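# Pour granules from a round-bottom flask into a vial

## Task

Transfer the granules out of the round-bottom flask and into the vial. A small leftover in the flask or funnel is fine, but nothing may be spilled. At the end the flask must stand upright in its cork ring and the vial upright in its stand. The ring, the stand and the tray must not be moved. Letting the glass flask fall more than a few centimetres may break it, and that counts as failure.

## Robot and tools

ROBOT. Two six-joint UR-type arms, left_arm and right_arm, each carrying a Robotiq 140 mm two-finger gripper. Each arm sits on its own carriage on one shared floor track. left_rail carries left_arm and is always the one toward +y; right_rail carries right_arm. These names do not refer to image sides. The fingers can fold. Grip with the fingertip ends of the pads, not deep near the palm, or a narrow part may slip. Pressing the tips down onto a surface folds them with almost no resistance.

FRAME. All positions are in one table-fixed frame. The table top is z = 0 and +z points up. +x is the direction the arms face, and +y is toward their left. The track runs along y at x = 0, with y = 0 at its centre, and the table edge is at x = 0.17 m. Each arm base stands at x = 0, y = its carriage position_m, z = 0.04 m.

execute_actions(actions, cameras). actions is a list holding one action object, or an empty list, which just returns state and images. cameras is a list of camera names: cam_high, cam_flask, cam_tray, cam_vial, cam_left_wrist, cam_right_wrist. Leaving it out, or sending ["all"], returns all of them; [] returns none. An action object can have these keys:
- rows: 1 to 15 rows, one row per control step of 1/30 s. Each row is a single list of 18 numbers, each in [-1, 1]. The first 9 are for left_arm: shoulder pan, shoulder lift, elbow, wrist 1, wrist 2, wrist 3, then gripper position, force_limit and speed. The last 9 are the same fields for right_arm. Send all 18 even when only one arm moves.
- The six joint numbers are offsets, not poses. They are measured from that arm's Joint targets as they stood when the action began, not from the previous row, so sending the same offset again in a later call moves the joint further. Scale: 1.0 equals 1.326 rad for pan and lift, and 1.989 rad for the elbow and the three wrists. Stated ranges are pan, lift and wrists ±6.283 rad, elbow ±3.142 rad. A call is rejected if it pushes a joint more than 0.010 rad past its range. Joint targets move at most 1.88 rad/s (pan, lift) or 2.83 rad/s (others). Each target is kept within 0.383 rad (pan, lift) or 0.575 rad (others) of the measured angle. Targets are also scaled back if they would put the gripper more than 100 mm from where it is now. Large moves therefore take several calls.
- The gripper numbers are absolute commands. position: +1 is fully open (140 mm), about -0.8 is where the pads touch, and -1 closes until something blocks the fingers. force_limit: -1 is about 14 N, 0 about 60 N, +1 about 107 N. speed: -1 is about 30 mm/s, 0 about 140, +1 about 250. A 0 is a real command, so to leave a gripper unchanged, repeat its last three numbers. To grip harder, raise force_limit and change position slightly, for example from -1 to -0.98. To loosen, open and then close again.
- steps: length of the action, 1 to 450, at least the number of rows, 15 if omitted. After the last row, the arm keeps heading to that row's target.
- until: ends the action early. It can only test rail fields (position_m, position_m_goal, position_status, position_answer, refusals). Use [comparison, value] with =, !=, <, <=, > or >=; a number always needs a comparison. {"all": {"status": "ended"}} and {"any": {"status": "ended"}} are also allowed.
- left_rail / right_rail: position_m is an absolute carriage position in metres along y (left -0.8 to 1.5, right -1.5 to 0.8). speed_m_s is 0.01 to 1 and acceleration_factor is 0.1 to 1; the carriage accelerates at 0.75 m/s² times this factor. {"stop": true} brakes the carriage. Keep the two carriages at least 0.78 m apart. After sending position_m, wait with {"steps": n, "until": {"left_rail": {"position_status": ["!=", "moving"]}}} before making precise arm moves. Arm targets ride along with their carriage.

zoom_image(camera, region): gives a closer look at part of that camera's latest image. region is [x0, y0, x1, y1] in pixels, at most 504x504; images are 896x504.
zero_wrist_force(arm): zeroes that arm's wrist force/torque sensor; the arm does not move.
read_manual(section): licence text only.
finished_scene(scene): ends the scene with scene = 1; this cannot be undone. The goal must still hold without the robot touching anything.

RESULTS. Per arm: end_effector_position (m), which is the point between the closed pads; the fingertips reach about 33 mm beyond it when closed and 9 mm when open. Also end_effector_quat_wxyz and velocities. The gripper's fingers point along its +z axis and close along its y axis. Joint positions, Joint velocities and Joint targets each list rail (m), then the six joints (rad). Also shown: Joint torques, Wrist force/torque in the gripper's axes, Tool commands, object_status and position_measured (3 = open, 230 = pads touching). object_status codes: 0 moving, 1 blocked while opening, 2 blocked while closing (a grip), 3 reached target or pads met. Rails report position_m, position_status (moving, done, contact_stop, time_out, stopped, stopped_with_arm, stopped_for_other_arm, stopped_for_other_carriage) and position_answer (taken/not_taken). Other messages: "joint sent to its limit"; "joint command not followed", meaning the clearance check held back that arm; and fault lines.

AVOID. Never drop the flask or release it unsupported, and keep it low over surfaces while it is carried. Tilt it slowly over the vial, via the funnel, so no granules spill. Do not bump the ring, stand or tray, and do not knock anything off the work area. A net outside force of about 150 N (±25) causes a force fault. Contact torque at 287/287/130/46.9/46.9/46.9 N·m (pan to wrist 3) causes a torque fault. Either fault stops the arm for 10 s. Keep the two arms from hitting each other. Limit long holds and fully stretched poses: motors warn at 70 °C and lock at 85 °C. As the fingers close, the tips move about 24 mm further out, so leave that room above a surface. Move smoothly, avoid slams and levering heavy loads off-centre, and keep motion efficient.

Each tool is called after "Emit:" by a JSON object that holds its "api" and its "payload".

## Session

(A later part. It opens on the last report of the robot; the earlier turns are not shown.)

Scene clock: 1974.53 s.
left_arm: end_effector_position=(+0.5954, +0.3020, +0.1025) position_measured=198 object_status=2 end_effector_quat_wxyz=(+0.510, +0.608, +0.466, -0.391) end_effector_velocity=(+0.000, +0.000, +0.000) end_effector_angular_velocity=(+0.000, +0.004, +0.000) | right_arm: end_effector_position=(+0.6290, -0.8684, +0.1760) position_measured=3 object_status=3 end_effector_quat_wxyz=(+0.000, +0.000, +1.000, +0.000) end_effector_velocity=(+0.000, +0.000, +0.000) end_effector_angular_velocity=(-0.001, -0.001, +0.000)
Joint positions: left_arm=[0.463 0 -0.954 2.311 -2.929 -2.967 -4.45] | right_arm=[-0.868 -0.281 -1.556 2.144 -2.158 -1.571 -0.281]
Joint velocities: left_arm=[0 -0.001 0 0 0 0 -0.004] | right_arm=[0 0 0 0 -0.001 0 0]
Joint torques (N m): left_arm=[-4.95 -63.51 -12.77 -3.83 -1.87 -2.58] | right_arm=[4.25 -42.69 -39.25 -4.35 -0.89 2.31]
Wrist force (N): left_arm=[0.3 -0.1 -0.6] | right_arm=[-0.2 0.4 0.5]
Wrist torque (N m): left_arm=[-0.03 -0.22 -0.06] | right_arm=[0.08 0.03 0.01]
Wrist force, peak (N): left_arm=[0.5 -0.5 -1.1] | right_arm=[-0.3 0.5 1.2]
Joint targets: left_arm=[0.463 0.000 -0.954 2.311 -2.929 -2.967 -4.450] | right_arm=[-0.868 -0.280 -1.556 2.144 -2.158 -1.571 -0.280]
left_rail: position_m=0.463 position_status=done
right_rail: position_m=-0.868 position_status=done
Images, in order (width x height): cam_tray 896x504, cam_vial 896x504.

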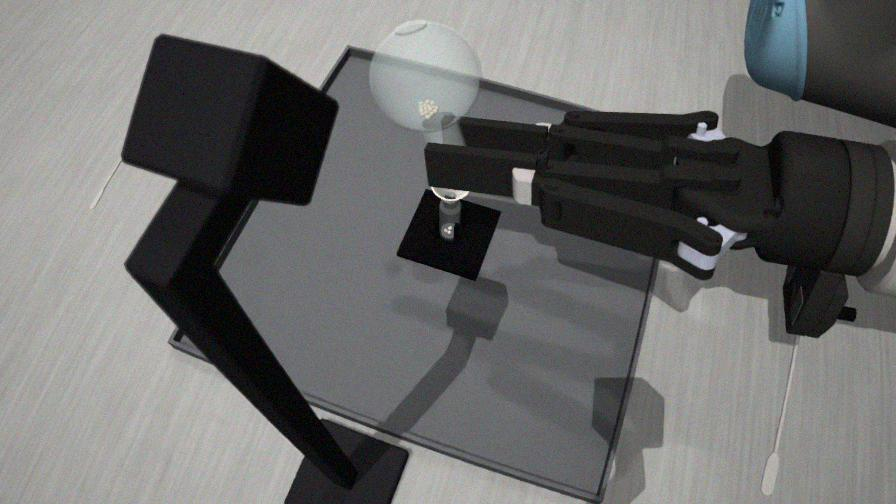

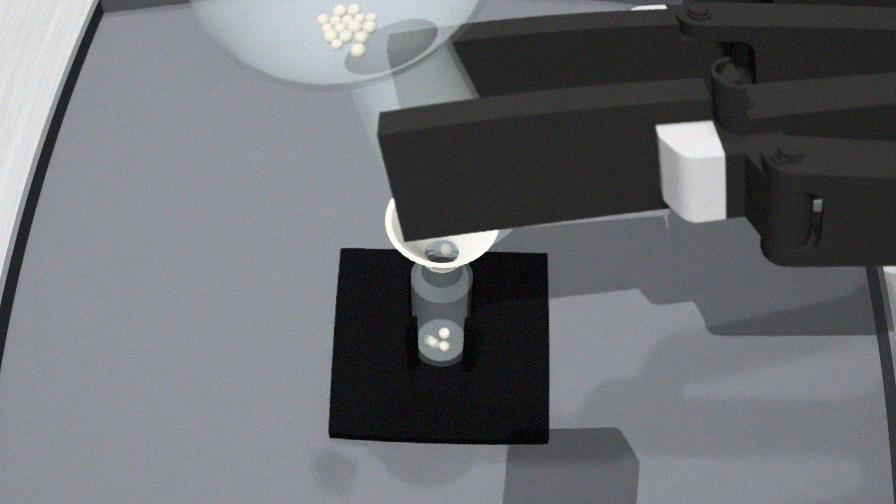

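Emit:
{"api": "execute_actions", "payload": {"actions": [{"rows": [[0,0,0,0,0,-0.000446,-1,-0.2,-1,0,0,0,0,0,0,1,1,1],[0,0,0,0,0,-0.001706,-1,-0.2,-1,0,0,0,0,0,0,1,1,1],[0,0,0,0,0,-0.00365,-1,-0.2,-1,0,0,0,0,0,0,1,1,1],[0,0,0,0,0,-0.006157,-1,-0.2,-1,0,0,0,0,0,0,1,1,1],[0,0,0,0,0,-0.009101,-1,-0.2,-1,0,0,0,0,0,0,1,1,1],[0,0,0,0,0,-0.012355,-1,-0.2,-1,0,0,0,0,0,0,1,1,1],[0,0,0,0,0,-0.015799,-1,-0.2,-1,0,0,0,0,0,0,1,1,1],[0,0,0,0,0,-0.019301,-1,-0.2,-1,0,0,0,0,0,0,1,1,1],[0,0,0,0,0,-0.022745,-1,-0.2,-1,0,0,0,0,0,0,1,1,1],[0,0,0,0,0,-0.025999,-1,-0.2,-1,0,0,0,0,0,0,1,1,1],[0,0,0,0,0,-0.028943,-1,-0.2,-1,0,0,0,0,0,0,1,1,1],[0,0,0,0,0,-0.03145,-1,-0.2,-1,0,0,0,0,0,0,1,1,1],[0,0,0,0,0,-0.033394,-1,-0.2,-1,0,0,0,0,0,0,1,1,1],[0,0,0,0,0,-0.034654,-1,-0.2,-1,0,0,0,0,0,0,1,1,1],[0,0,0,0,0,-0.0351,-1,-0.2,-1,0,0,0,0,0,0,1,1,1]], "steps": 15}], "cameras": ["cam_vial", "cam_tray"]}}

Emit:
{"api": "zoom_image", "payload": {"camera": "cam_vial", "region": [290, 0, 550, 390]}}

Emit:
{"api": "zoom_image", "payload": {"camera": "cam_tray", "region": [360, 0, 560, 260]}}

Scene clock: 1989.53 s.
left_arm: end_effector_position=(+0.5954, +0.3020, +0.1025) position_measured=198 object_status=2 end_effector_quat_wxyz=(+0.496, +0.591, +0.487, -0.408) end_effector_velocity=(+0.000, +0.000, +0.000) end_effector_angular_velocity=(+0.000, +0.004, +0.000) | right_arm: end_effector_position=(+0.6290, -0.8684, +0.1760) position_measured=3 object_status=3 end_effector_quat_wxyz=(+0.000, +0.000, +1.000, +0.000) end_effector_velocity=(+0.000, -0.001, +0.000) end_effector_angular_velocity=(+0.001, +0.000, -0.001)
Joint positions: left_arm=[0.463 0 -0.954 2.311 -2.929 -2.967 -4.52] | right_arm=[-0.868 -0.281 -1.556 2.144 -2.158 -1.571 -0.28]
Joint velocities: left_arm=[0 0 0 0 0 0 -0.004] | right_arm=[0 -0.001 0 0 0 0.001 0]
Joint torques (N m): left_arm=[-4.3 -66.5 -16.68 -3.94 -1.87 -2.26] | right_arm=[3.39 -43.34 -39.74 -4.29 -0.44 2.2]
Wrist force (N): left_arm=[0.4 -0.1 -0.4] | right_arm=[-0.1 0.2 0.6]
Wrist torque (N m): left_arm=[-0.05 -0.24 -0.06] | right_arm=[0.06 0.01 0.00]
Wrist force, peak (N): left_arm=[1.2 0.0 -0.7] | right_arm=[0.3 0.4 1.1]
Joint targets: left_arm=[0.463 0.000 -0.954 2.311 -2.929 -2.967 -4.520] | right_arm=[-0.868 -0.280 -1.556 2.144 -2.158 -1.571 -0.280]
left_rail: position_m=0.463 position_status=done
right_rail: position_m=-0.868 position_status=done
Images, in order (width x height): cam_tray 896x504, cam_vial 896x504.

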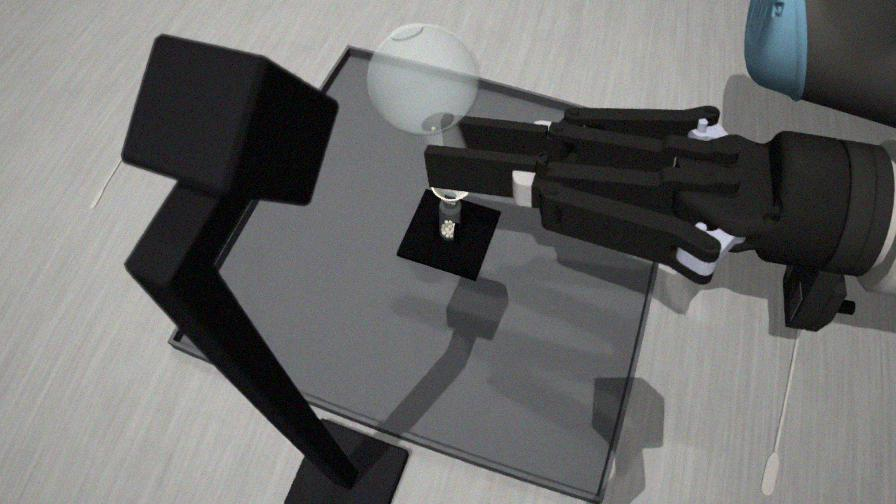

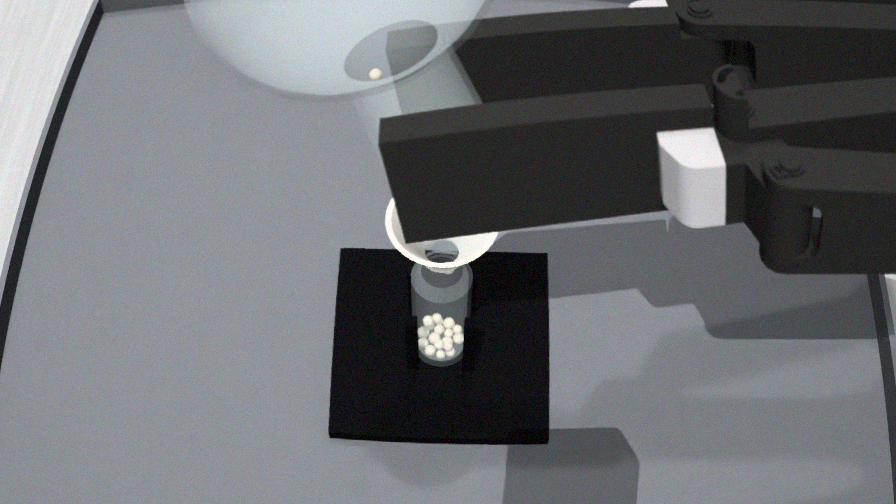

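Scaled by 1.292 from the camera's 896x504 image, which has a finer 1280x720 frame.

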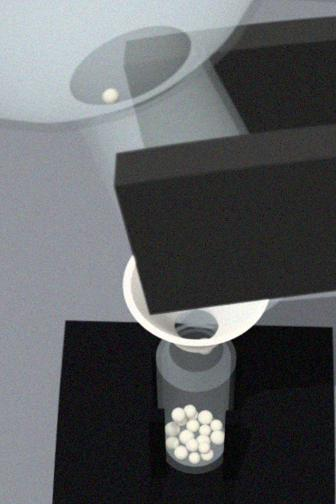

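Scaled by 1.938 from the camera's 896x504 image, which has a finer 1280x720 frame.

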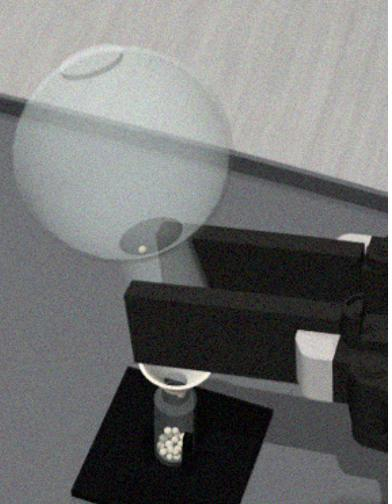

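Emit:
{"api": "execute_actions", "payload": {"actions": [], "cameras": ["cam_vial", "cam_tray"]}}

Emit:
{"api": "zoom_image", "payload": {"camera": "cam_vial", "region": [290, 0, 550, 390]}}

Emit:
{"api": "zoom_image", "payload": {"camera": "cam_tray", "region": [360, 0, 560, 260]}}

Scene clock: 1993.77 s.
left_arm: end_effector_position=(+0.5954, +0.3020, +0.1025) position_measured=198 object_status=2 end_effector_quat_wxyz=(+0.496, +0.591, +0.487, -0.408) end_effector_velocity=(+0.000, +0.000, +0.000) end_effector_angular_velocity=(+0.001, +0.000, +0.000) | right_arm: end_effector_position=(+0.6290, -0.8684, +0.1760) position_measured=3 object_status=3 end_effector_quat_wxyz=(+0.000, +0.000, +1.000, +0.000) end_effector_velocity=(+0.001, +0.000, +0.001) end_effector_angular_velocity=(+0.000, -0.002, +0.000)
Joint positions: left_arm=[0.463 0 -0.954 2.311 -2.929 -2.967 -4.52] | right_arm=[-0.868 -0.281 -1.556 2.144 -2.158 -1.571 -0.281]
Joint velocities: left_arm=[0 0 0 0 0 0.001 0] | right_arm=[0 0 0 -0.002 0 0 0]
Joint torques (N m): left_arm=[-5.65 -67.07 -17.65 -3.79 -1.88 -2.46] | right_arm=[3.27 -44.09 -39.42 -4.45 -0.71 2.5]
Wrist force (N): left_arm=[0.0 0.0 -0.3] | right_arm=[-0.1 0.6 0.7]
Wrist torque (N m): left_arm=[-0.04 -0.15 -0.06] | right_arm=[0.14 0.02 0.00]
Wrist force, peak (N): left_arm=[0.5 -0.1 -0.8] | right_arm=[0.2 0.4 1.0]
Joint targets: left_arm=[0.463 0.000 -0.954 2.311 -2.929 -2.967 -4.520] | right_arm=[-0.868 -0.280 -1.556 2.144 -2.158 -1.571 -0.280]
Tool commands: left_gripper/position=-1.0 left_gripper/force_limit=-0.2 left_gripper/speed=-1.0 right_gripper/position=+1.0 right_gripper/force_limit=+1.0 right_gripper/speed=+1.0
left_rail: position_m=0.463 position_status=done
right_rail: position_m=-0.868 position_status=done
Images, in order (width x height): cam_tray 896x504, cam_vial 896x504.

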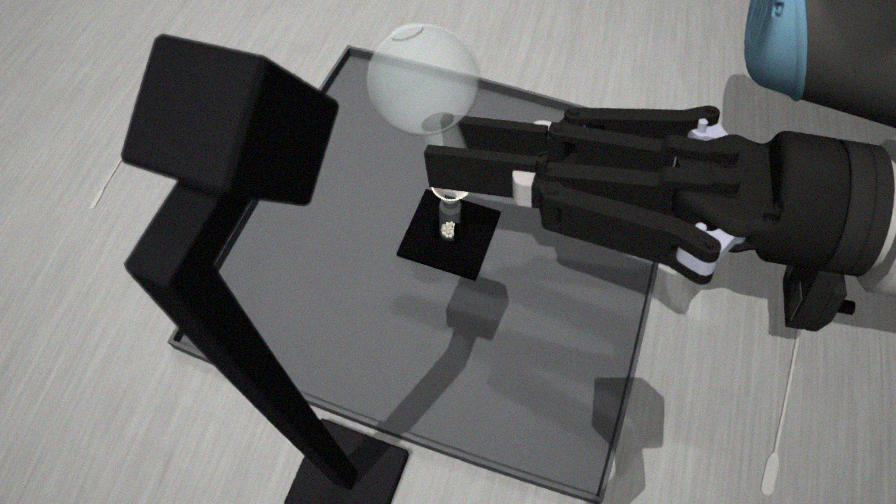

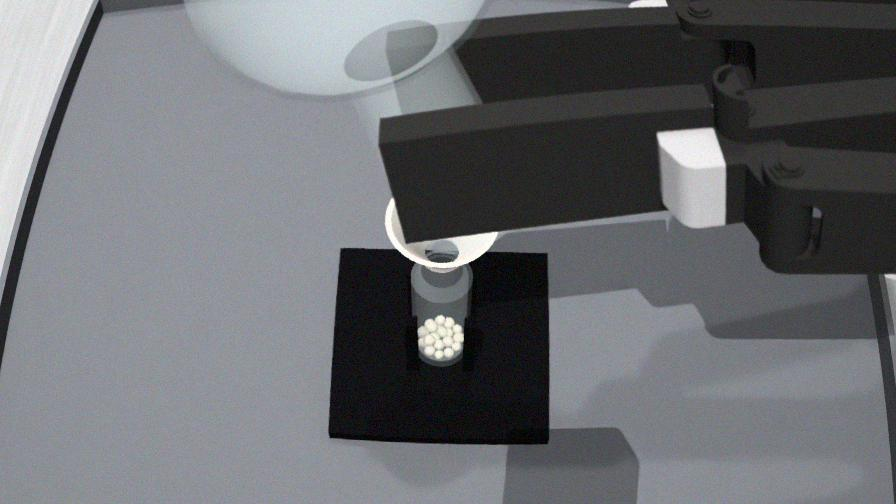

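Scaled by 1.292 from the camera's 896x504 image, which has a finer 1280x720 frame.

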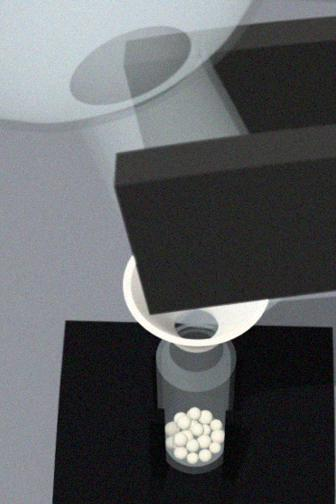

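Scaled by 1.938 from the camera's 896x504 image, which has a finer 1280x720 frame.

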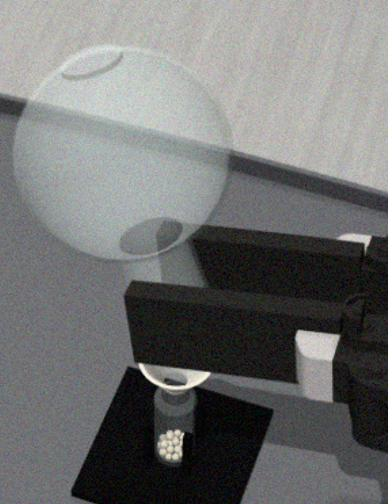

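Emit:
{"api": "execute_actions", "payload": {"actions": [{"rows": [[0,-0.00197,0.000025,0.001289,0,0.00613,-1,-0.2,-1,0,0,0,0,0,0,1,1,1],[0,-0.00754,0.000095,0.004931,0,0.023457,-1,-0.2,-1,0,0,0,0,0,0,1,1,1],[0,-0.016134,0.000204,0.010552,0,0.050196,-1,-0.2,-1,0,0,0,0,0,0,1,1,1],[0,-0.027211,0.000343,0.017797,0,0.084658,-1,-0.2,-1,0,0,0,0,0,0,1,1,1],[0,-0.040226,0.000508,0.02631,0,0.125152,-1,-0.2,-1,0,0,0,0,0,0,1,1,1],[0,-0.054607,0.000689,0.035715,0,0.169895,-1,-0.2,-1,0,0,0,0,0,0,1,1,1],[0,-0.069826,0.000881,0.045669,0,0.217243,-1,-0.2,-1,0,0,0,0,0,0,1,1,1],[0,-0.085308,0.001077,0.055795,0,0.265412,-1,-0.2,-1,0,0,0,0,0,0,1,1,1],[0,-0.100527,0.001269,0.065749,0,0.31276,-1,-0.2,-1,0,0,0,0,0,0,1,1,1],[0,-0.114908,0.00145,0.075154,0,0.357503,-1,-0.2,-1,0,0,0,0,0,0,1,1,1],[0,-0.127923,0.001615,0.083667,0,0.397997,-1,-0.2,-1,0,0,0,0,0,0,1,1,1],[0,-0.139,0.001754,0.090912,0,0.432459,-1,-0.2,-1,0,0,0,0,0,0,1,1,1],[0,-0.147594,0.001863,0.096533,0,0.459198,-1,-0.2,-1,0,0,0,0,0,0,1,1,1],[0,-0.153164,0.001933,0.100175,0,0.476525,-1,-0.2,-1,0,0,0,0,0,0,1,1,1],[0,-0.155134,0.001958,0.101464,0,0.482655,-1,-0.2,-1,0,0,0,0,0,0,1,1,1]], "steps": 15}], "cameras": ["cam_high", "cam_vial", "cam_tray"]}}

Emit:
{"api": "zoom_image", "payload": {"camera": "cam_vial", "region": [290, 120, 600, 460]}}

Emit:
{"api": "zoom_image", "payload": {"camera": "cam_tray", "region": [330, 0, 600, 300]}}

Scene clock: 2095.43 s.
left_arm: end_effector_position=(+0.5954, +0.3020, +0.1999) position_measured=198 object_status=2 end_effector_quat_wxyz=(+0.629, +0.749, +0.159, -0.133) end_effector_velocity=(+0.000, +0.001, +0.000) end_effector_angular_velocity=(+0.000, -0.004, +0.001) | right_arm: end_effector_position=(+0.6290, -0.8684, +0.1760) position_measured=3 object_status=3 end_effector_quat_wxyz=(+0.000, +0.000, +1.000, +0.000) end_effector_velocity=(+0.001, +0.001, +0.000) end_effector_angular_velocity=(+0.001, +0.000, +0.000)
Joint positions: left_arm=[0.463 0 -1.159 2.315 -2.727 -2.967 -3.561] | right_arm=[-0.868 -0.281 -1.556 2.144 -2.158 -1.571 -0.28]
Joint velocities: left_arm=[0 0.001 -0.001 0 0.001 0 0.004] | right_arm=[0 0.001 0.001 0 -0.001 0.001 0.001]
Joint torques (N m): left_arm=[-5.71 -73.11 -11.84 -2.94 -2.14 2.87] | right_arm=[3.77 -42.65 -40.56 -4.32 -0.55 2.38]
Wrist force (N): left_arm=[-0.3 -0.6 0.2] | right_arm=[0.0 0.4 0.5]
Wrist torque (N m): left_arm=[0.01 -0.06 -0.03] | right_arm=[0.09 -0.02 0.01]
Wrist force, peak (N): left_arm=[2.4 -0.8 -0.3] | right_arm=[-0.3 0.7 1.0]
Joint targets: left_arm=[0.463 0.000 -1.159 2.315 -2.727 -2.967 -3.560] | right_arm=[-0.868 -0.280 -1.556 2.144 -2.158 -1.571 -0.280]
left_rail: position_m=0.463 position_status=done
right_rail: position_m=-0.868 position_status=done
Images, in order (width x height): cam_high 896x504, cam_tray 896x504, cam_vial 896x504.

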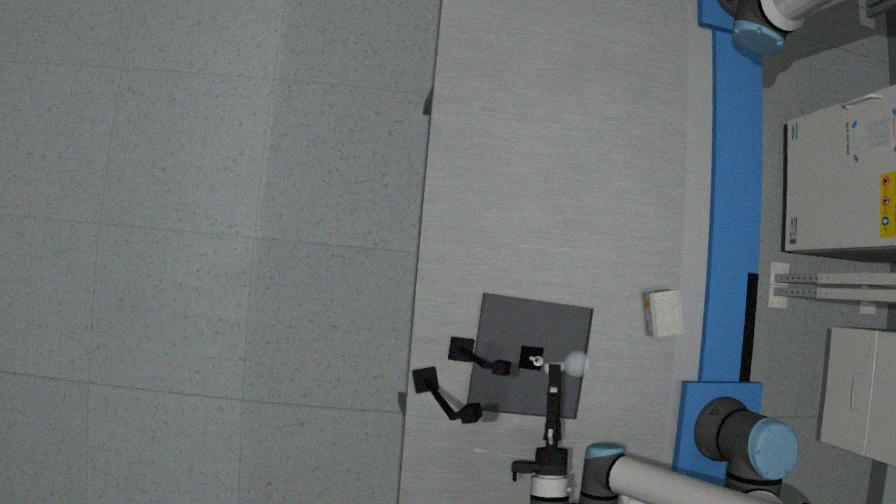

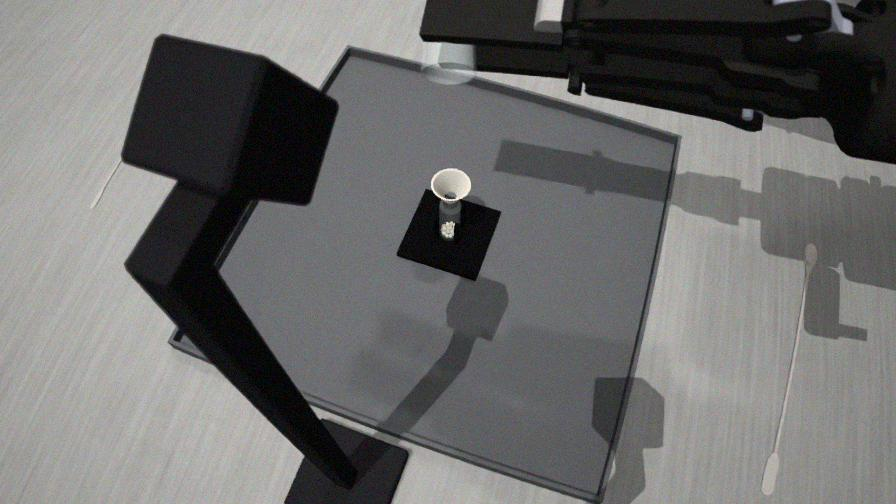

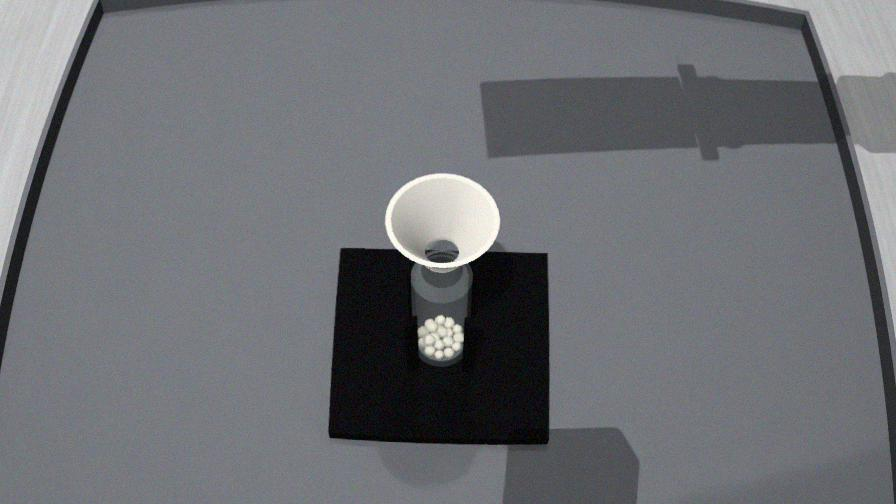

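Scaled by 1.482 from the camera's 896x504 image, which has a finer 1280x720 frame.

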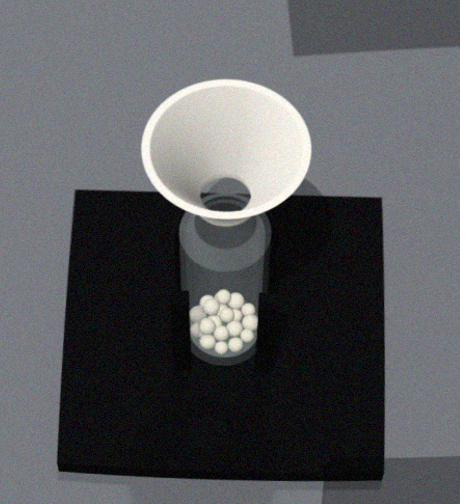

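Scaled by 1.680 from the camera's 896x504 image, which has a finer 1280x720 frame.

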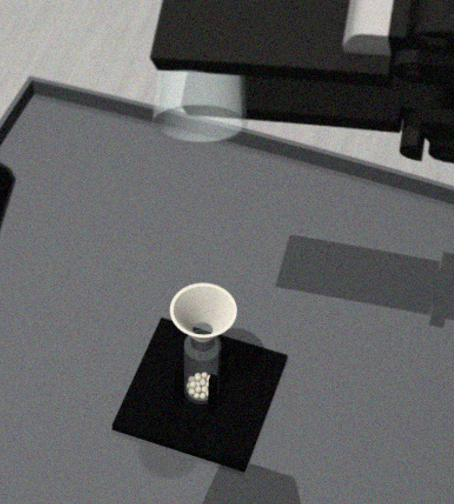

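Emit:
{"api": "execute_actions", "payload": {"actions": [{"left_rail": {"position_m": 1.1642}, "rows": [[0,0.000467,-0.000641,0.00033,0,0.003771,-1,-0.2,-1,0,0,0,0,0,0,1,1,1],[0,0.001786,-0.002455,0.001264,0,0.015083,-1,-0.2,-1,0,0,0,0,0,0,1,1,1],[0,0.003823,-0.005253,0.002705,0,0.033937,-1,-0.2,-1,0,0,0,0,0,0,1,1,1],[0,0.006447,-0.00886,0.004562,0,0.060332,-1,-0.2,-1,0,0,0,0,0,0,1,1,1],[0,0.009531,-0.013097,0.006744,0,0.094268,-1,-0.2,-1,0,0,0,0,0,0,1,1,1],[0,0.012938,-0.01778,0.009155,0,0.135747,-1,-0.2,-1,0,0,0,0,0,0,1,1,1],[0,0.016543,-0.022735,0.011706,0,0.180995,-1,-0.2,-1,0,0,0,0,0,0,1,1,1],[0,0.020212,-0.027776,0.014302,0,0.226244,-1,-0.2,-1,0,0,0,0,0,0,1,1,1],[0,0.023817,-0.032731,0.016853,0,0.271493,-1,-0.2,-1,0,0,0,0,0,0,1,1,1],[0,0.027225,-0.037414,0.019264,0,0.316742,-1,-0.2,-1,0,0,0,0,0,0,1,1,1],[0,0.030308,-0.041651,0.021446,0,0.361991,-1,-0.2,-1,0,0,0,0,0,0,1,1,1],[0,0.032933,-0.045258,0.023303,0,0.40724,-1,-0.2,-1,0,0,0,0,0,0,1,1,1],[0,0.034969,-0.048056,0.024744,0,0.452489,-1,-0.2,-1,0,0,0,0,0,0,1,1,1],[0,0.036288,-0.04987,0.025678,0,0.497738,-1,-0.2,-1,0,0,0,0,0,0,1,1,1],[0,0.036755,-0.050511,0.026008,0,1.0,-1,-0.2,-1,0,0,0,0,0,0,1,1,1]], "steps": 90, "until": {"left_rail": {"position_status": ["!=", "moving"]}}}], "cameras": ["cam_high", "cam_flask", "cam_left_wrist"]}}

Emit:
{"api": "zoom_image", "payload": {"camera": "cam_flask", "region": [250, 0, 650, 400]}}

Scene clock: 2164.80 s.
left_arm: end_effector_position=(+0.6492, +1.0031, +0.2000) position_measured=198 object_status=2 end_effector_quat_wxyz=(+0.454, +0.542, -0.542, +0.454) end_effector_velocity=(+0.000, +0.002, +0.000) end_effector_angular_velocity=(+0.000, +0.001, +0.000) | right_arm: end_effector_position=(+0.6290, -0.8684, +0.1760) position_measured=3 object_status=3 end_effector_quat_wxyz=(+0.000, +0.000, +1.000, +0.000) end_effector_velocity=(+0.000, +0.000, -0.002) end_effector_angular_velocity=(+0.002, +0.002, -0.001)
Joint positions: left_arm=[1.164 0 -1.11 2.215 -2.676 -2.967 -1.572] | right_arm=[-0.868 -0.281 -1.556 2.144 -2.158 -1.571 -0.281]
Joint velocities: left_arm=[0.002 0 0 0 0 0 0] | right_arm=[0 -0.001 0.002 0.001 0 0.001 0]
Joint torques (N m): left_arm=[-4.18 -56.25 -33.65 -3.44 -1.89 3.36] | right_arm=[7.35 -45.31 -40.18 -4.21 -0.14 1.99]
Wrist force (N): left_arm=[-1.5 -0.8 1.0] | right_arm=[0.4 0.5 0.6]
Wrist torque (N m): left_arm=[-0.02 0.13 0.02] | right_arm=[0.11 -0.10 0.00]
Wrist force, peak (N): left_arm=[-1.4 -1.2 2.1] | right_arm=[0.0 0.6 0.9]
Joint targets: left_arm=[1.164 0.000 -1.110 2.215 -2.676 -2.967 -1.572] | right_arm=[-0.868 -0.280 -1.556 2.144 -2.158 -1.571 -0.280]
left_rail: position_m=1.164 position_status=done
right_rail: position_m=-0.868 position_status=done
Images, in order (width x height): cam_high 896x504, cam_flask 896x504, cam_left_wrist 896x504.

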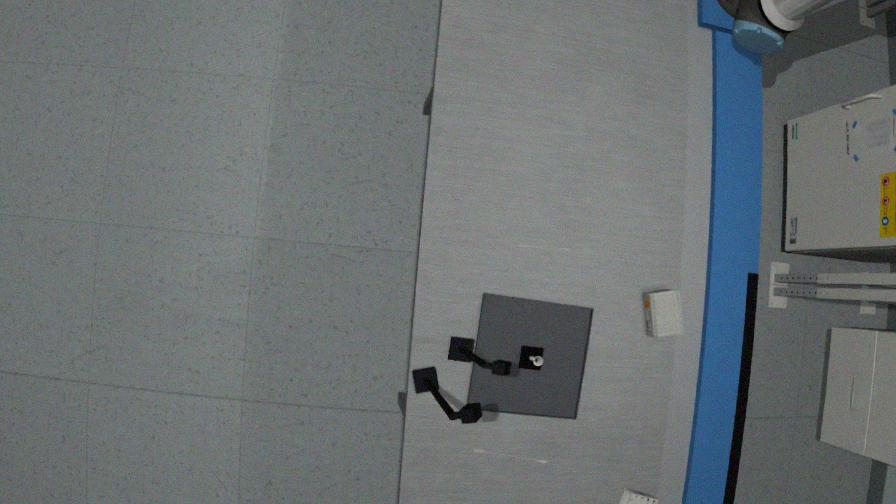

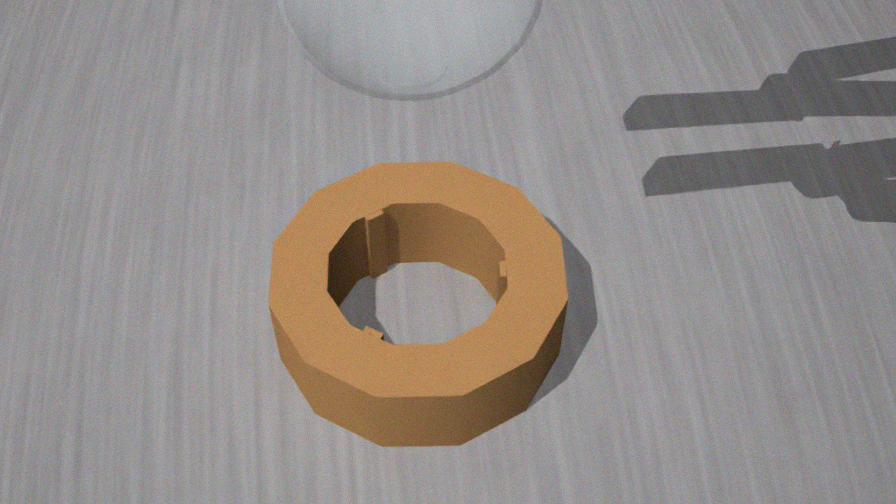

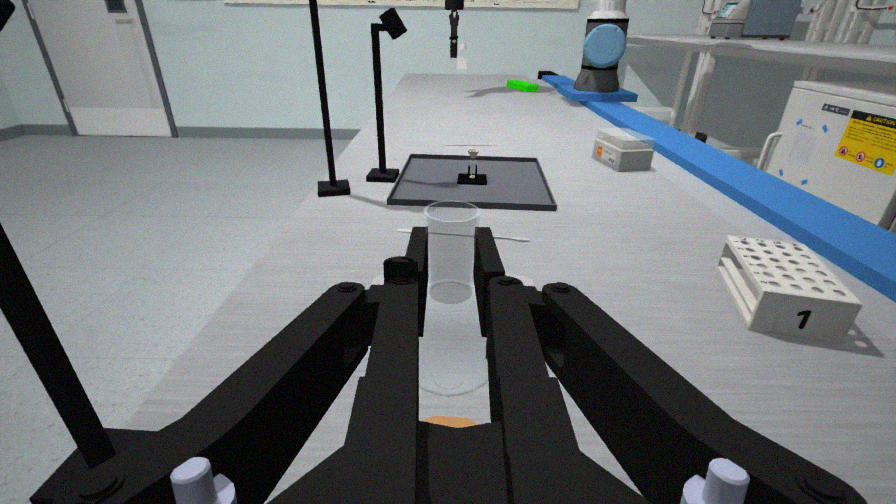

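Scaled by 1.260 from the camera's 896x504 image, which has a finer 1280x720 frame.

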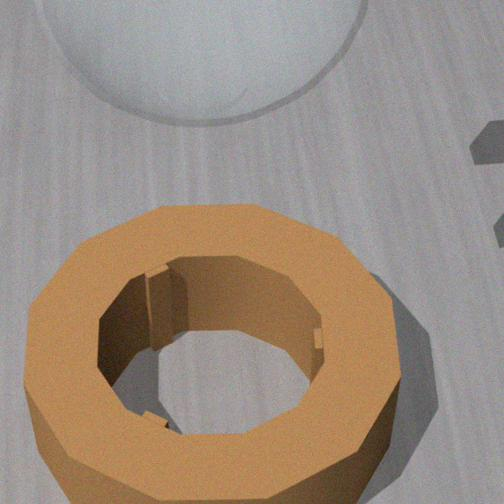

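Emit:
{"api": "execute_actions", "payload": {"actions": [{"rows": [[0,0.001431,-0.000002,-0.000952,0,0,-1,-0.2,-1,0,0,0,0,0,0,1,1,1],[0,0.005477,-0.000008,-0.003644,0,0,-1,-0.2,-1,0,0,0,0,0,0,1,1,1],[0,0.011721,-0.000017,-0.007797,0,0,-1,-0.2,-1,0,0,0,0,0,0,1,1,1],[0,0.019768,-0.000029,-0.01315,0,0,-1,-0.2,-1,0,0,0,0,0,0,1,1,1],[0,0.029224,-0.000043,-0.01944,0,0,-1,-0.2,-1,0,0,0,0,0,0,1,1,1],[0,0.039671,-0.000058,-0.02639,0,0,-1,-0.2,-1,0,0,0,0,0,0,1,1,1],[0,0.050728,-0.000074,-0.033745,0,0,-1,-0.2,-1,0,0,0,0,0,0,1,1,1],[0,0.061975,-0.00009,-0.041227,0,0,-1,-0.2,-1,0,0,0,0,0,0,1,1,1],[0,0.073032,-0.000106,-0.048582,0,0,-1,-0.2,-1,0,0,0,0,0,0,1,1,1],[0,0.083479,-0.000121,-0.055532,0,0,-1,-0.2,-1,0,0,0,0,0,0,1,1,1],[0,0.092935,-0.000135,-0.061822,0,0,-1,-0.2,-1,0,0,0,0,0,0,1,1,1],[0,0.100982,-0.000147,-0.067175,0,0,-1,-0.2,-1,0,0,0,0,0,0,1,1,1],[0,0.107226,-0.000156,-0.071328,0,0,-1,-0.2,-1,0,0,0,0,0,0,1,1,1],[0,0.111272,-0.000162,-0.07402,0,0,-1,-0.2,-1,0,0,0,0,0,0,1,1,1],[0,0.112703,-0.000164,-0.074972,0,0,-1,-0.2,-1,0,0,0,0,0,0,1,1,1]], "steps": 15}], "cameras": ["cam_flask"]}}

Emit:
{"api": "zoom_image", "payload": {"camera": "cam_flask", "region": [200, 0, 700, 460]}}

Scene clock: 2190.27 s.
left_arm: end_effector_position=(+0.6493, +1.0033, +0.1210) position_measured=198 object_status=2 end_effector_quat_wxyz=(+0.454, +0.542, -0.542, +0.454) end_effector_velocity=(+0.000, +0.000, -0.001) end_effector_angular_velocity=(-0.001, +0.000, +0.000) | right_arm: end_effector_position=(+0.6290, -0.8684, +0.1760) position_measured=3 object_status=3 end_effector_quat_wxyz=(+0.000, +0.000, +1.000, +0.000) end_effector_velocity=(+0.000, +0.000, -0.001) end_effector_angular_velocity=(+0.001, +0.001, +0.000)
Joint positions: left_arm=[1.164 0 -0.961 2.214 -2.824 -2.967 -1.572] | right_arm=[-0.868 -0.281 -1.556 2.144 -2.158 -1.571 -0.281]
Joint velocities: left_arm=[0 -0.001 0.003 -0.001 -0.003 -0.001 0] | right_arm=[0 0 0 0.001 -0.001 0.001 0]
Joint torques (N m): left_arm=[-5.06 -63.05 -28.51 -6.84 -1.9 3.16] | right_arm=[7.08 -45.94 -40.16 -3.58 -0.39 2.36]
Wrist force (N): left_arm=[-1.9 -0.7 0.9] | right_arm=[-0.2 0.2 0.7]
Wrist torque (N m): left_arm=[0.00 0.24 0.02] | right_arm=[0.05 0.03 0.00]
Wrist force, peak (N): left_arm=[-3.5 -1.1 1.3] | right_arm=[-0.2 0.8 0.9]
Joint targets: left_arm=[1.164 0.000 -0.961 2.214 -2.825 -2.967 -1.572] | right_arm=[-0.868 -0.280 -1.556 2.144 -2.158 -1.571 -0.280]
left_rail: position_m=1.164 position_status=done
right_rail: position_m=-0.868 position_status=done
Images, in order (width x height): cam_flask 896x504.

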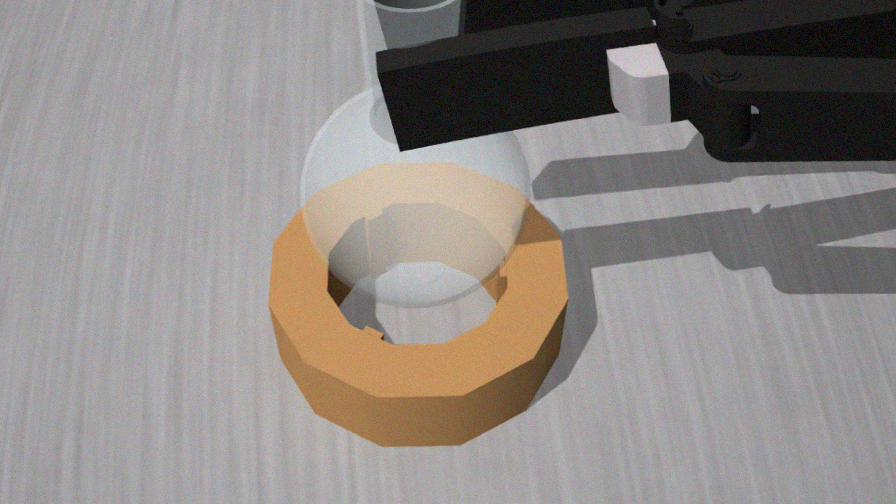

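Scaled by 1.008 from the camera's 896x504 image, which has a finer 1280x720 frame.

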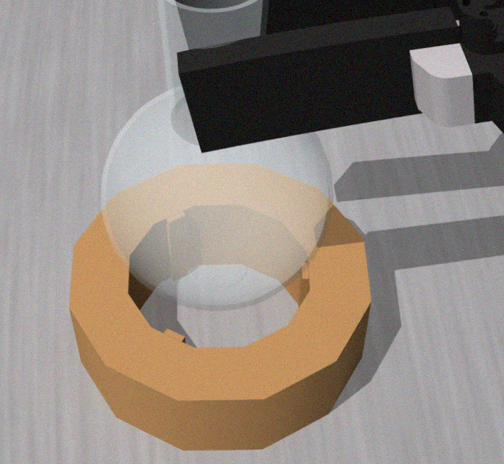

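Emit:
{"api": "execute_actions", "payload": {"actions": [{"rows": [[0,0.000276,-0.000016,-0.000167,0,0,-1,-0.2,-1,0,0,0,0,0,0,1,1,1],[0,0.001054,-0.000062,-0.00064,0,0,-1,-0.2,-1,0,0,0,0,0,0,1,1,1],[0,0.002256,-0.000134,-0.001371,0,0,-1,-0.2,-1,0,0,0,0,0,0,1,1,1],[0,0.003805,-0.000225,-0.002311,0,0,-1,-0.2,-1,0,0,0,0,0,0,1,1,1],[0,0.005626,-0.000333,-0.003417,0,0,-1,-0.2,-1,0,0,0,0,0,0,1,1,1],[0,0.007637,-0.000452,-0.004639,0,0,-1,-0.2,-1,0,0,0,0,0,0,1,1,1],[0,0.009765,-0.000578,-0.005931,0,0,-1,-0.2,-1,0,0,0,0,0,0,1,1,1],[0,0.01193,-0.000707,-0.007247,0,0,-1,-0.2,-1,0,0,0,0,0,0,1,1,1],[0,0.014058,-0.000833,-0.008539,0,0,-1,-0.2,-1,0,0,0,0,0,0,1,1,1],[0,0.016069,-0.000952,-0.009761,0,0,-1,-0.2,-1,0,0,0,0,0,0,1,1,1],[0,0.01789,-0.00106,-0.010867,0,0,-1,-0.2,-1,0,0,0,0,0,0,1,1,1],[0,0.019439,-0.001151,-0.011807,0,0,-1,-0.2,-1,0,0,0,0,0,0,1,1,1],[0,0.020641,-0.001223,-0.012538,0,0,-1,-0.2,-1,0,0,0,0,0,0,1,1,1],[0,0.021419,-0.001269,-0.013011,0,0,-1,-0.2,-1,0,0,0,0,0,0,1,1,1],[0,0.021695,-0.001285,-0.013178,0,0,-1,-0.2,-1,0,0,0,0,0,0,1,1,1]], "steps": 15}], "cameras": ["cam_flask"]}}

Emit:
{"api": "zoom_image", "payload": {"camera": "cam_flask", "region": [200, 0, 700, 460]}}

Scene clock: 2211.43 s.
left_arm: end_effector_position=(+0.6493, +1.0033, +0.1062) position_measured=198 object_status=2 end_effector_quat_wxyz=(+0.454, +0.542, -0.542, +0.454) end_effector_velocity=(+0.000, +0.000, -0.002) end_effector_angular_velocity=(+0.000, -0.001, +0.000) | right_arm: end_effector_position=(+0.6290, -0.8684, +0.1760) position_measured=3 object_status=3 end_effector_quat_wxyz=(+0.000, +0.000, +1.000, +0.000) end_effector_velocity=(-0.001, +0.001, -0.001) end_effector_angular_velocity=(+0.001, +0.002, +0.001)
Joint positions: left_arm=[1.164 0 -0.933 2.212 -2.851 -2.967 -1.572] | right_arm=[-0.868 -0.281 -1.556 2.144 -2.158 -1.571 -0.28]
Joint velocities: left_arm=[0 0 0.003 -0.001 -0.003 0 0] | right_arm=[0 0.001 0.001 0.001 0 0 0]
Joint torques (N m): left_arm=[-4.89 -68.27 -28.73 -6.82 -1.96 3.06] | right_arm=[5.96 -42.05 -40.22 -4.4 -0.43 1.77]
Wrist force (N): left_arm=[-2.2 -0.8 0.8] | right_arm=[-0.1 0.3 0.8]
Wrist torque (N m): left_arm=[-0.02 0.30 0.01] | right_arm=[0.07 0.01 0.00]
Wrist force, peak (N): left_arm=[-2.4 -1.1 0.9] | right_arm=[-0.2 0.5 1.1]
Joint targets: left_arm=[1.164 0.000 -0.932 2.212 -2.851 -2.967 -1.572] | right_arm=[-0.868 -0.280 -1.556 2.144 -2.158 -1.571 -0.280]
left_rail: position_m=1.164 position_status=done
right_rail: position_m=-0.868 position_status=done
Images, in order (width x height): cam_flask 896x504.

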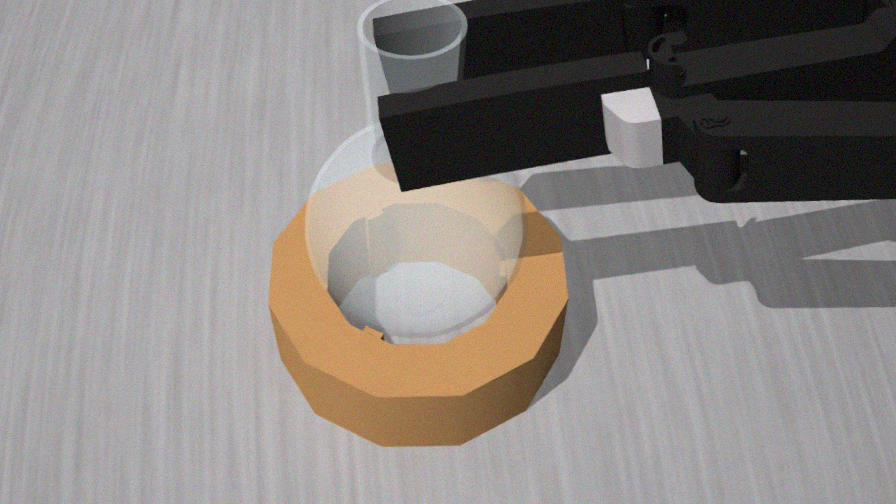

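Scaled by 1.008 from the camera's 896x504 image, which has a finer 1280x720 frame.

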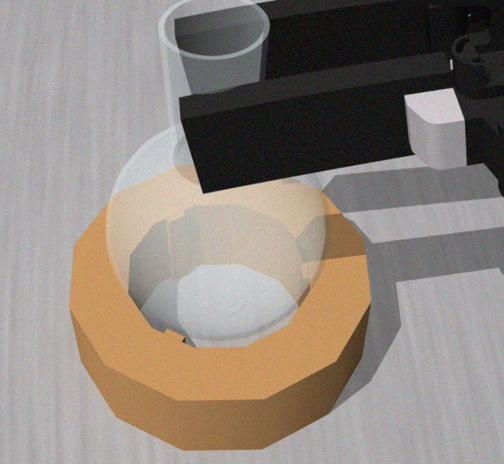

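Emit:
{"api": "execute_actions", "payload": {"actions": [{"rows": [[0,0.000092,-0.000005,-0.000056,0,0,-1,-0.2,-1,0,0,0,0,0,0,1,1,1],[0,0.00031,-0.000018,-0.000188,0,0,-1,-0.2,-1,0,0,0,0,0,0,1,1,1],[0,0.00057,-0.000034,-0.000346,0,0,-1,-0.2,-1,0,0,0,0,0,0,1,1,1],[0,0.000788,-0.000047,-0.000478,0,0,-1,-0.2,-1,0,0,0,0,0,0,1,1,1],[0,0.00088,-0.000052,-0.000534,0,0,-1,-0.2,-1,0,0,0,0,0,0,1,1,1]], "steps": 8}], "cameras": []}}

Scene clock: 2223.20 s.
left_arm: end_effector_position=(+0.6492, +1.0033, +0.1054) position_measured=198 object_status=2 end_effector_quat_wxyz=(+0.454, +0.542, -0.542, +0.454) end_effector_velocity=(+0.000, +0.000, +0.000) end_effector_angular_velocity=(+0.000, +0.001, +0.001) | right_arm: end_effector_position=(+0.6290, -0.8684, +0.1760) position_measured=3 object_status=3 end_effector_quat_wxyz=(+0.000, +0.000, +1.000, +0.000) end_effector_velocity=(+0.000, -0.001, +0.000) end_effector_angular_velocity=(-0.001, +0.000, -0.001)
Joint positions: left_arm=[1.164 0 -0.931 2.212 -2.852 -2.967 -1.572] | right_arm=[-0.868 -0.281 -1.556 2.144 -2.158 -1.571 -0.28]
Joint velocities: left_arm=[0 0 0 -0.001 -0.001 0 -0.001] | right_arm=[0 -0.001 -0.001 0 0 -0.001 0]
Joint torques (N m): left_arm=[-3.21 -62.45 -27.16 -6.48 -2.01 2.92] | right_arm=[4.29 -44.91 -40 -4.48 -0.42 1.89]
Wrist force (N): left_arm=[0.8 -0.8 0.3] | right_arm=[0.1 0.2 0.8]
Wrist torque (N m): left_arm=[0.02 0.29 0.00] | right_arm=[0.04 -0.02 0.00]
Wrist force, peak (N): left_arm=[-2.1 -0.6 1.1] | right_arm=[0.1 0.5 1.0]
Joint targets: left_arm=[1.164 0.000 -0.931 2.212 -2.852 -2.967 -1.572] | right_arm=[-0.868 -0.280 -1.556 2.144 -2.158 -1.571 -0.280]
left_rail: position_m=1.164 position_status=done
right_rail: position_m=-0.868 position_status=done
No camera images: "cameras" was empty.

Emit:
{"api": "execute_actions", "payload": {"actions": [{"rows": [[0,0,0,0,0,0,-0.35,-0.2,-1,0,0,0,0,0,0,1,1,1]], "steps": 20}], "cameras": ["cam_flask", "cam_left_wrist"]}}

Emit:
{"api": "zoom_image", "payload": {"camera": "cam_flask", "region": [200, 0, 700, 460]}}

Scene clock: 2248.83 s.
left_arm: end_effector_position=(+0.6492, +1.0033, +0.1054) position_measured=173 object_status=3 end_effector_quat_wxyz=(+0.454, +0.542, -0.542, +0.454) end_effector_velocity=(+0.000, +0.000, +0.000) end_effector_angular_velocity=(+0.001, +0.000, +0.000) | right_arm: end_effector_position=(+0.6290, -0.8684, +0.1760) position_measured=3 object_status=3 end_effector_quat_wxyz=(+0.000, +0.000, +1.000, +0.000) end_effector_velocity=(+0.000, +0.001, +0.001) end_effector_angular_velocity=(+0.000, -0.001, +0.002)
Joint positions: left_arm=[1.164 0 -0.931 2.212 -2.852 -2.967 -1.572] | right_arm=[-0.868 -0.281 -1.556 2.144 -2.158 -1.571 -0.281]
Joint velocities: left_arm=[0 0 0 0 0 0.001 0] | right_arm=[0 0.002 -0.001 0 0 0 0]
Joint torques (N m): left_arm=[-3.87 -65.67 -19.43 -5.6 -1.82 3.13] | right_arm=[6.21 -44.8 -39.35 -3.97 -0.39 1.84]
Wrist force (N): left_arm=[-1.4 -0.8 0.6] | right_arm=[0.2 0.2 0.6]
Wrist torque (N m): left_arm=[-0.02 0.22 0.01] | right_arm=[0.04 -0.06 0.00]
Wrist force, peak (N): left_arm=[-1.8 -0.9 0.8] | right_arm=[0.0 0.2 1.2]
Joint targets: left_arm=[1.164 0.000 -0.931 2.212 -2.852 -2.967 -1.572] | right_arm=[-0.868 -0.280 -1.556 2.144 -2.158 -1.571 -0.280]
left_rail: position_m=1.164 position_status=done
right_rail: position_m=-0.868 position_status=done
Images, in order (width x height): cam_flask 896x504, cam_left_wrist 896x504.

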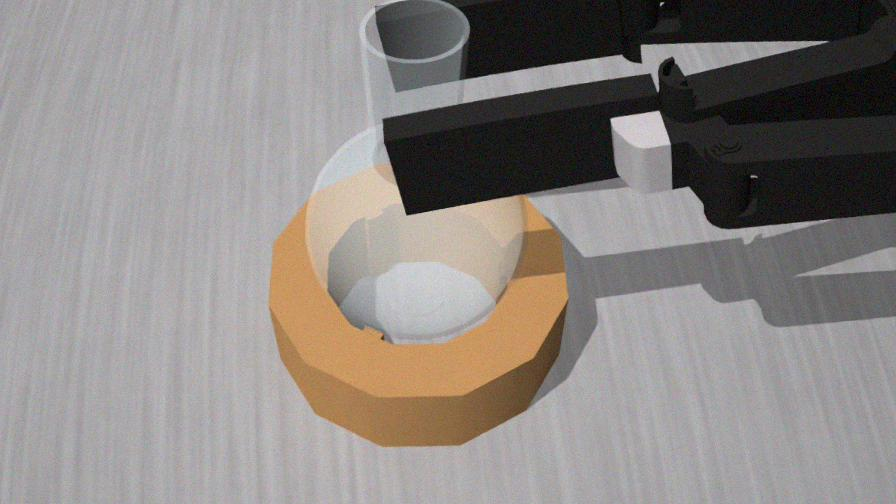

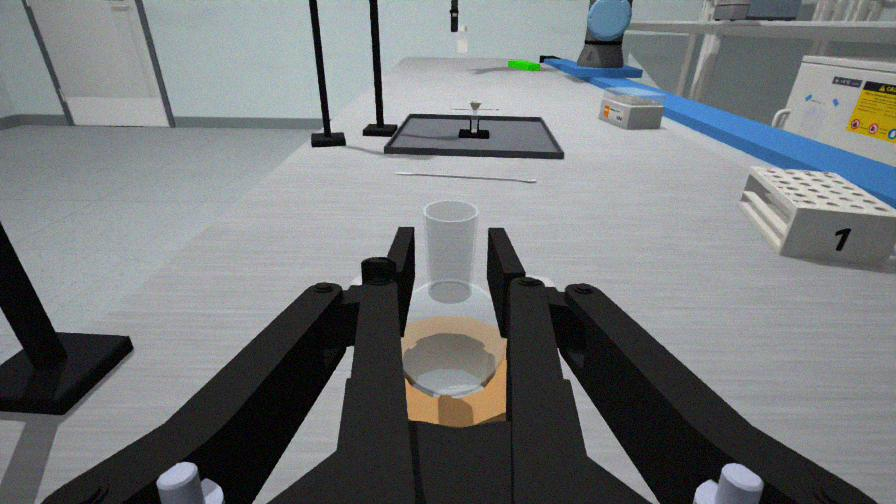

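Scaled by 1.008 from the camera's 896x504 image, which has a finer 1280x720 frame.

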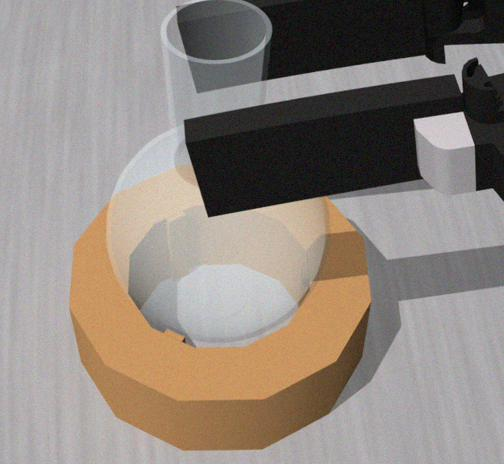

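I'll check the current state before retreating the gripper.

Emit:
{"api": "execute_actions", "payload": {"actions": [], "cameras": ["cam_flask", "cam_vial", "cam_high"]}}

Scene clock: 2259.57 s.
left_arm: end_effector_position=(+0.6492, +1.0033, +0.1054) position_measured=173 object_status=3 end_effector_quat_wxyz=(+0.454, +0.542, -0.542, +0.454) end_effector_velocity=(+0.000, +0.000, +0.000) end_effector_angular_velocity=(+0.001, +0.000, +0.000) | right_arm: end_effector_position=(+0.6290, -0.8684, +0.1760) position_measured=3 object_status=3 end_effector_quat_wxyz=(+0.000, +0.000, +1.000, +0.000) end_effector_velocity=(+0.000, +0.000, +0.001) end_effector_angular_velocity=(+0.000, -0.001, +0.000)
Joint positions: left_arm=[1.164 0 -0.931 2.212 -2.852 -2.967 -1.572] | right_arm=[-0.868 -0.281 -1.556 2.144 -2.158 -1.571 -0.281]
Joint velocities: left_arm=[0 0 0 0 0 0.001 -0.001] | right_arm=[0 0 -0.001 0 0 0 0]
Joint torques (N m): left_arm=[-3.96 -76.3 -12.89 -4.64 -2.07 2.98] | right_arm=[6.57 -44.42 -39.33 -4.55 -0.5 2.03]
Wrist force (N): left_arm=[-1.4 -0.5 0.7] | right_arm=[0.0 0.3 0.6]
Wrist torque (N m): left_arm=[0.04 0.23 0.02] | right_arm=[0.07 0.00 0.00]
Wrist force, peak (N): left_arm=[-1.9 -1.1 1.0] | right_arm=[-0.1 0.6 1.0]
Joint targets: left_arm=[1.164 0.000 -0.931 2.212 -2.852 -2.967 -1.572] | right_arm=[-0.868 -0.280 -1.556 2.144 -2.158 -1.571 -0.280]
Tool commands: left_gripper/position=-0.35 left_gripper/force_limit=-0.2 left_gripper/speed=-1.0 right_gripper/position=+1.0 right_gripper/force_limit=+1.0 right_gripper/speed=+1.0
left_rail: position_m=1.164 position_status=done
right_rail: position_m=-0.868 position_status=done
Images, in order (width x height): cam_high 896x504, cam_flask 896x504, cam_vial 896x504.

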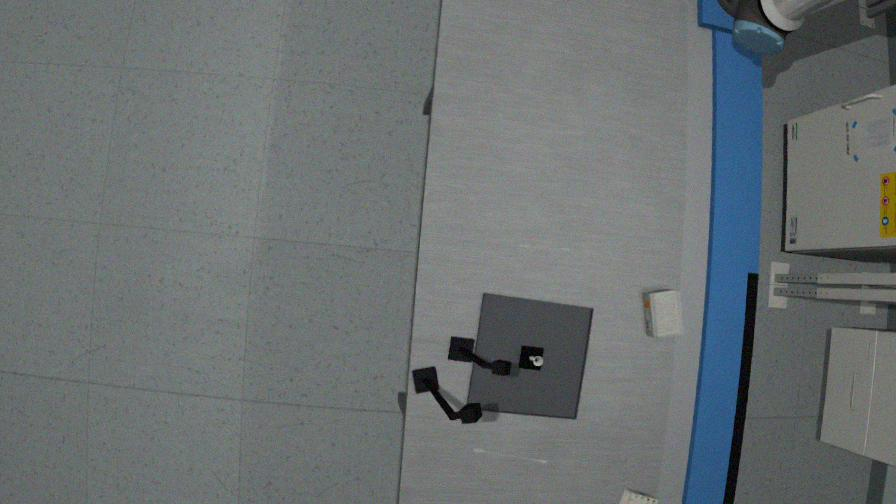

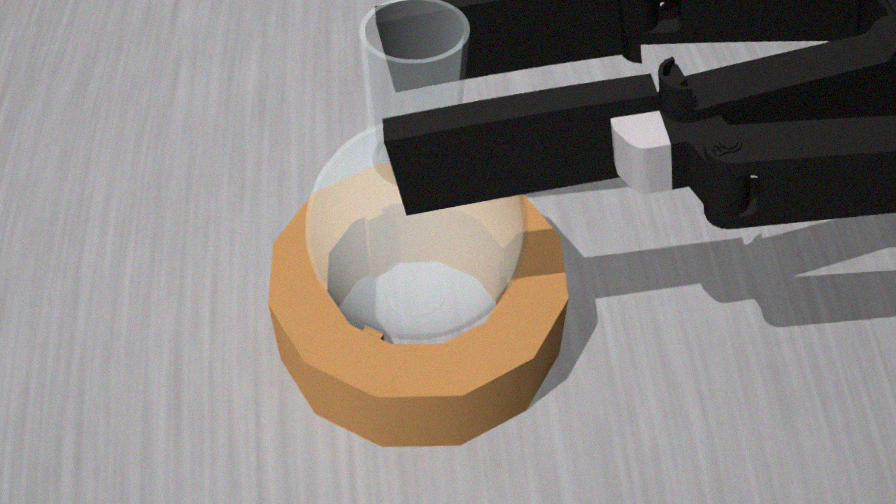

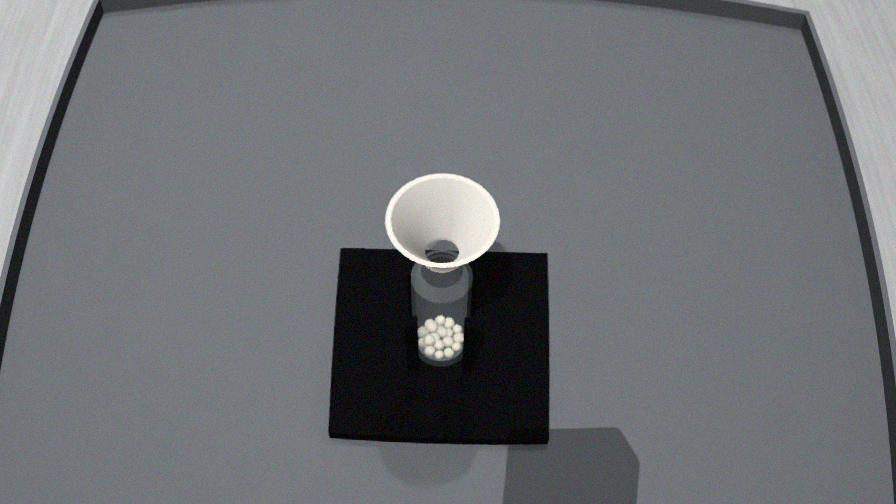

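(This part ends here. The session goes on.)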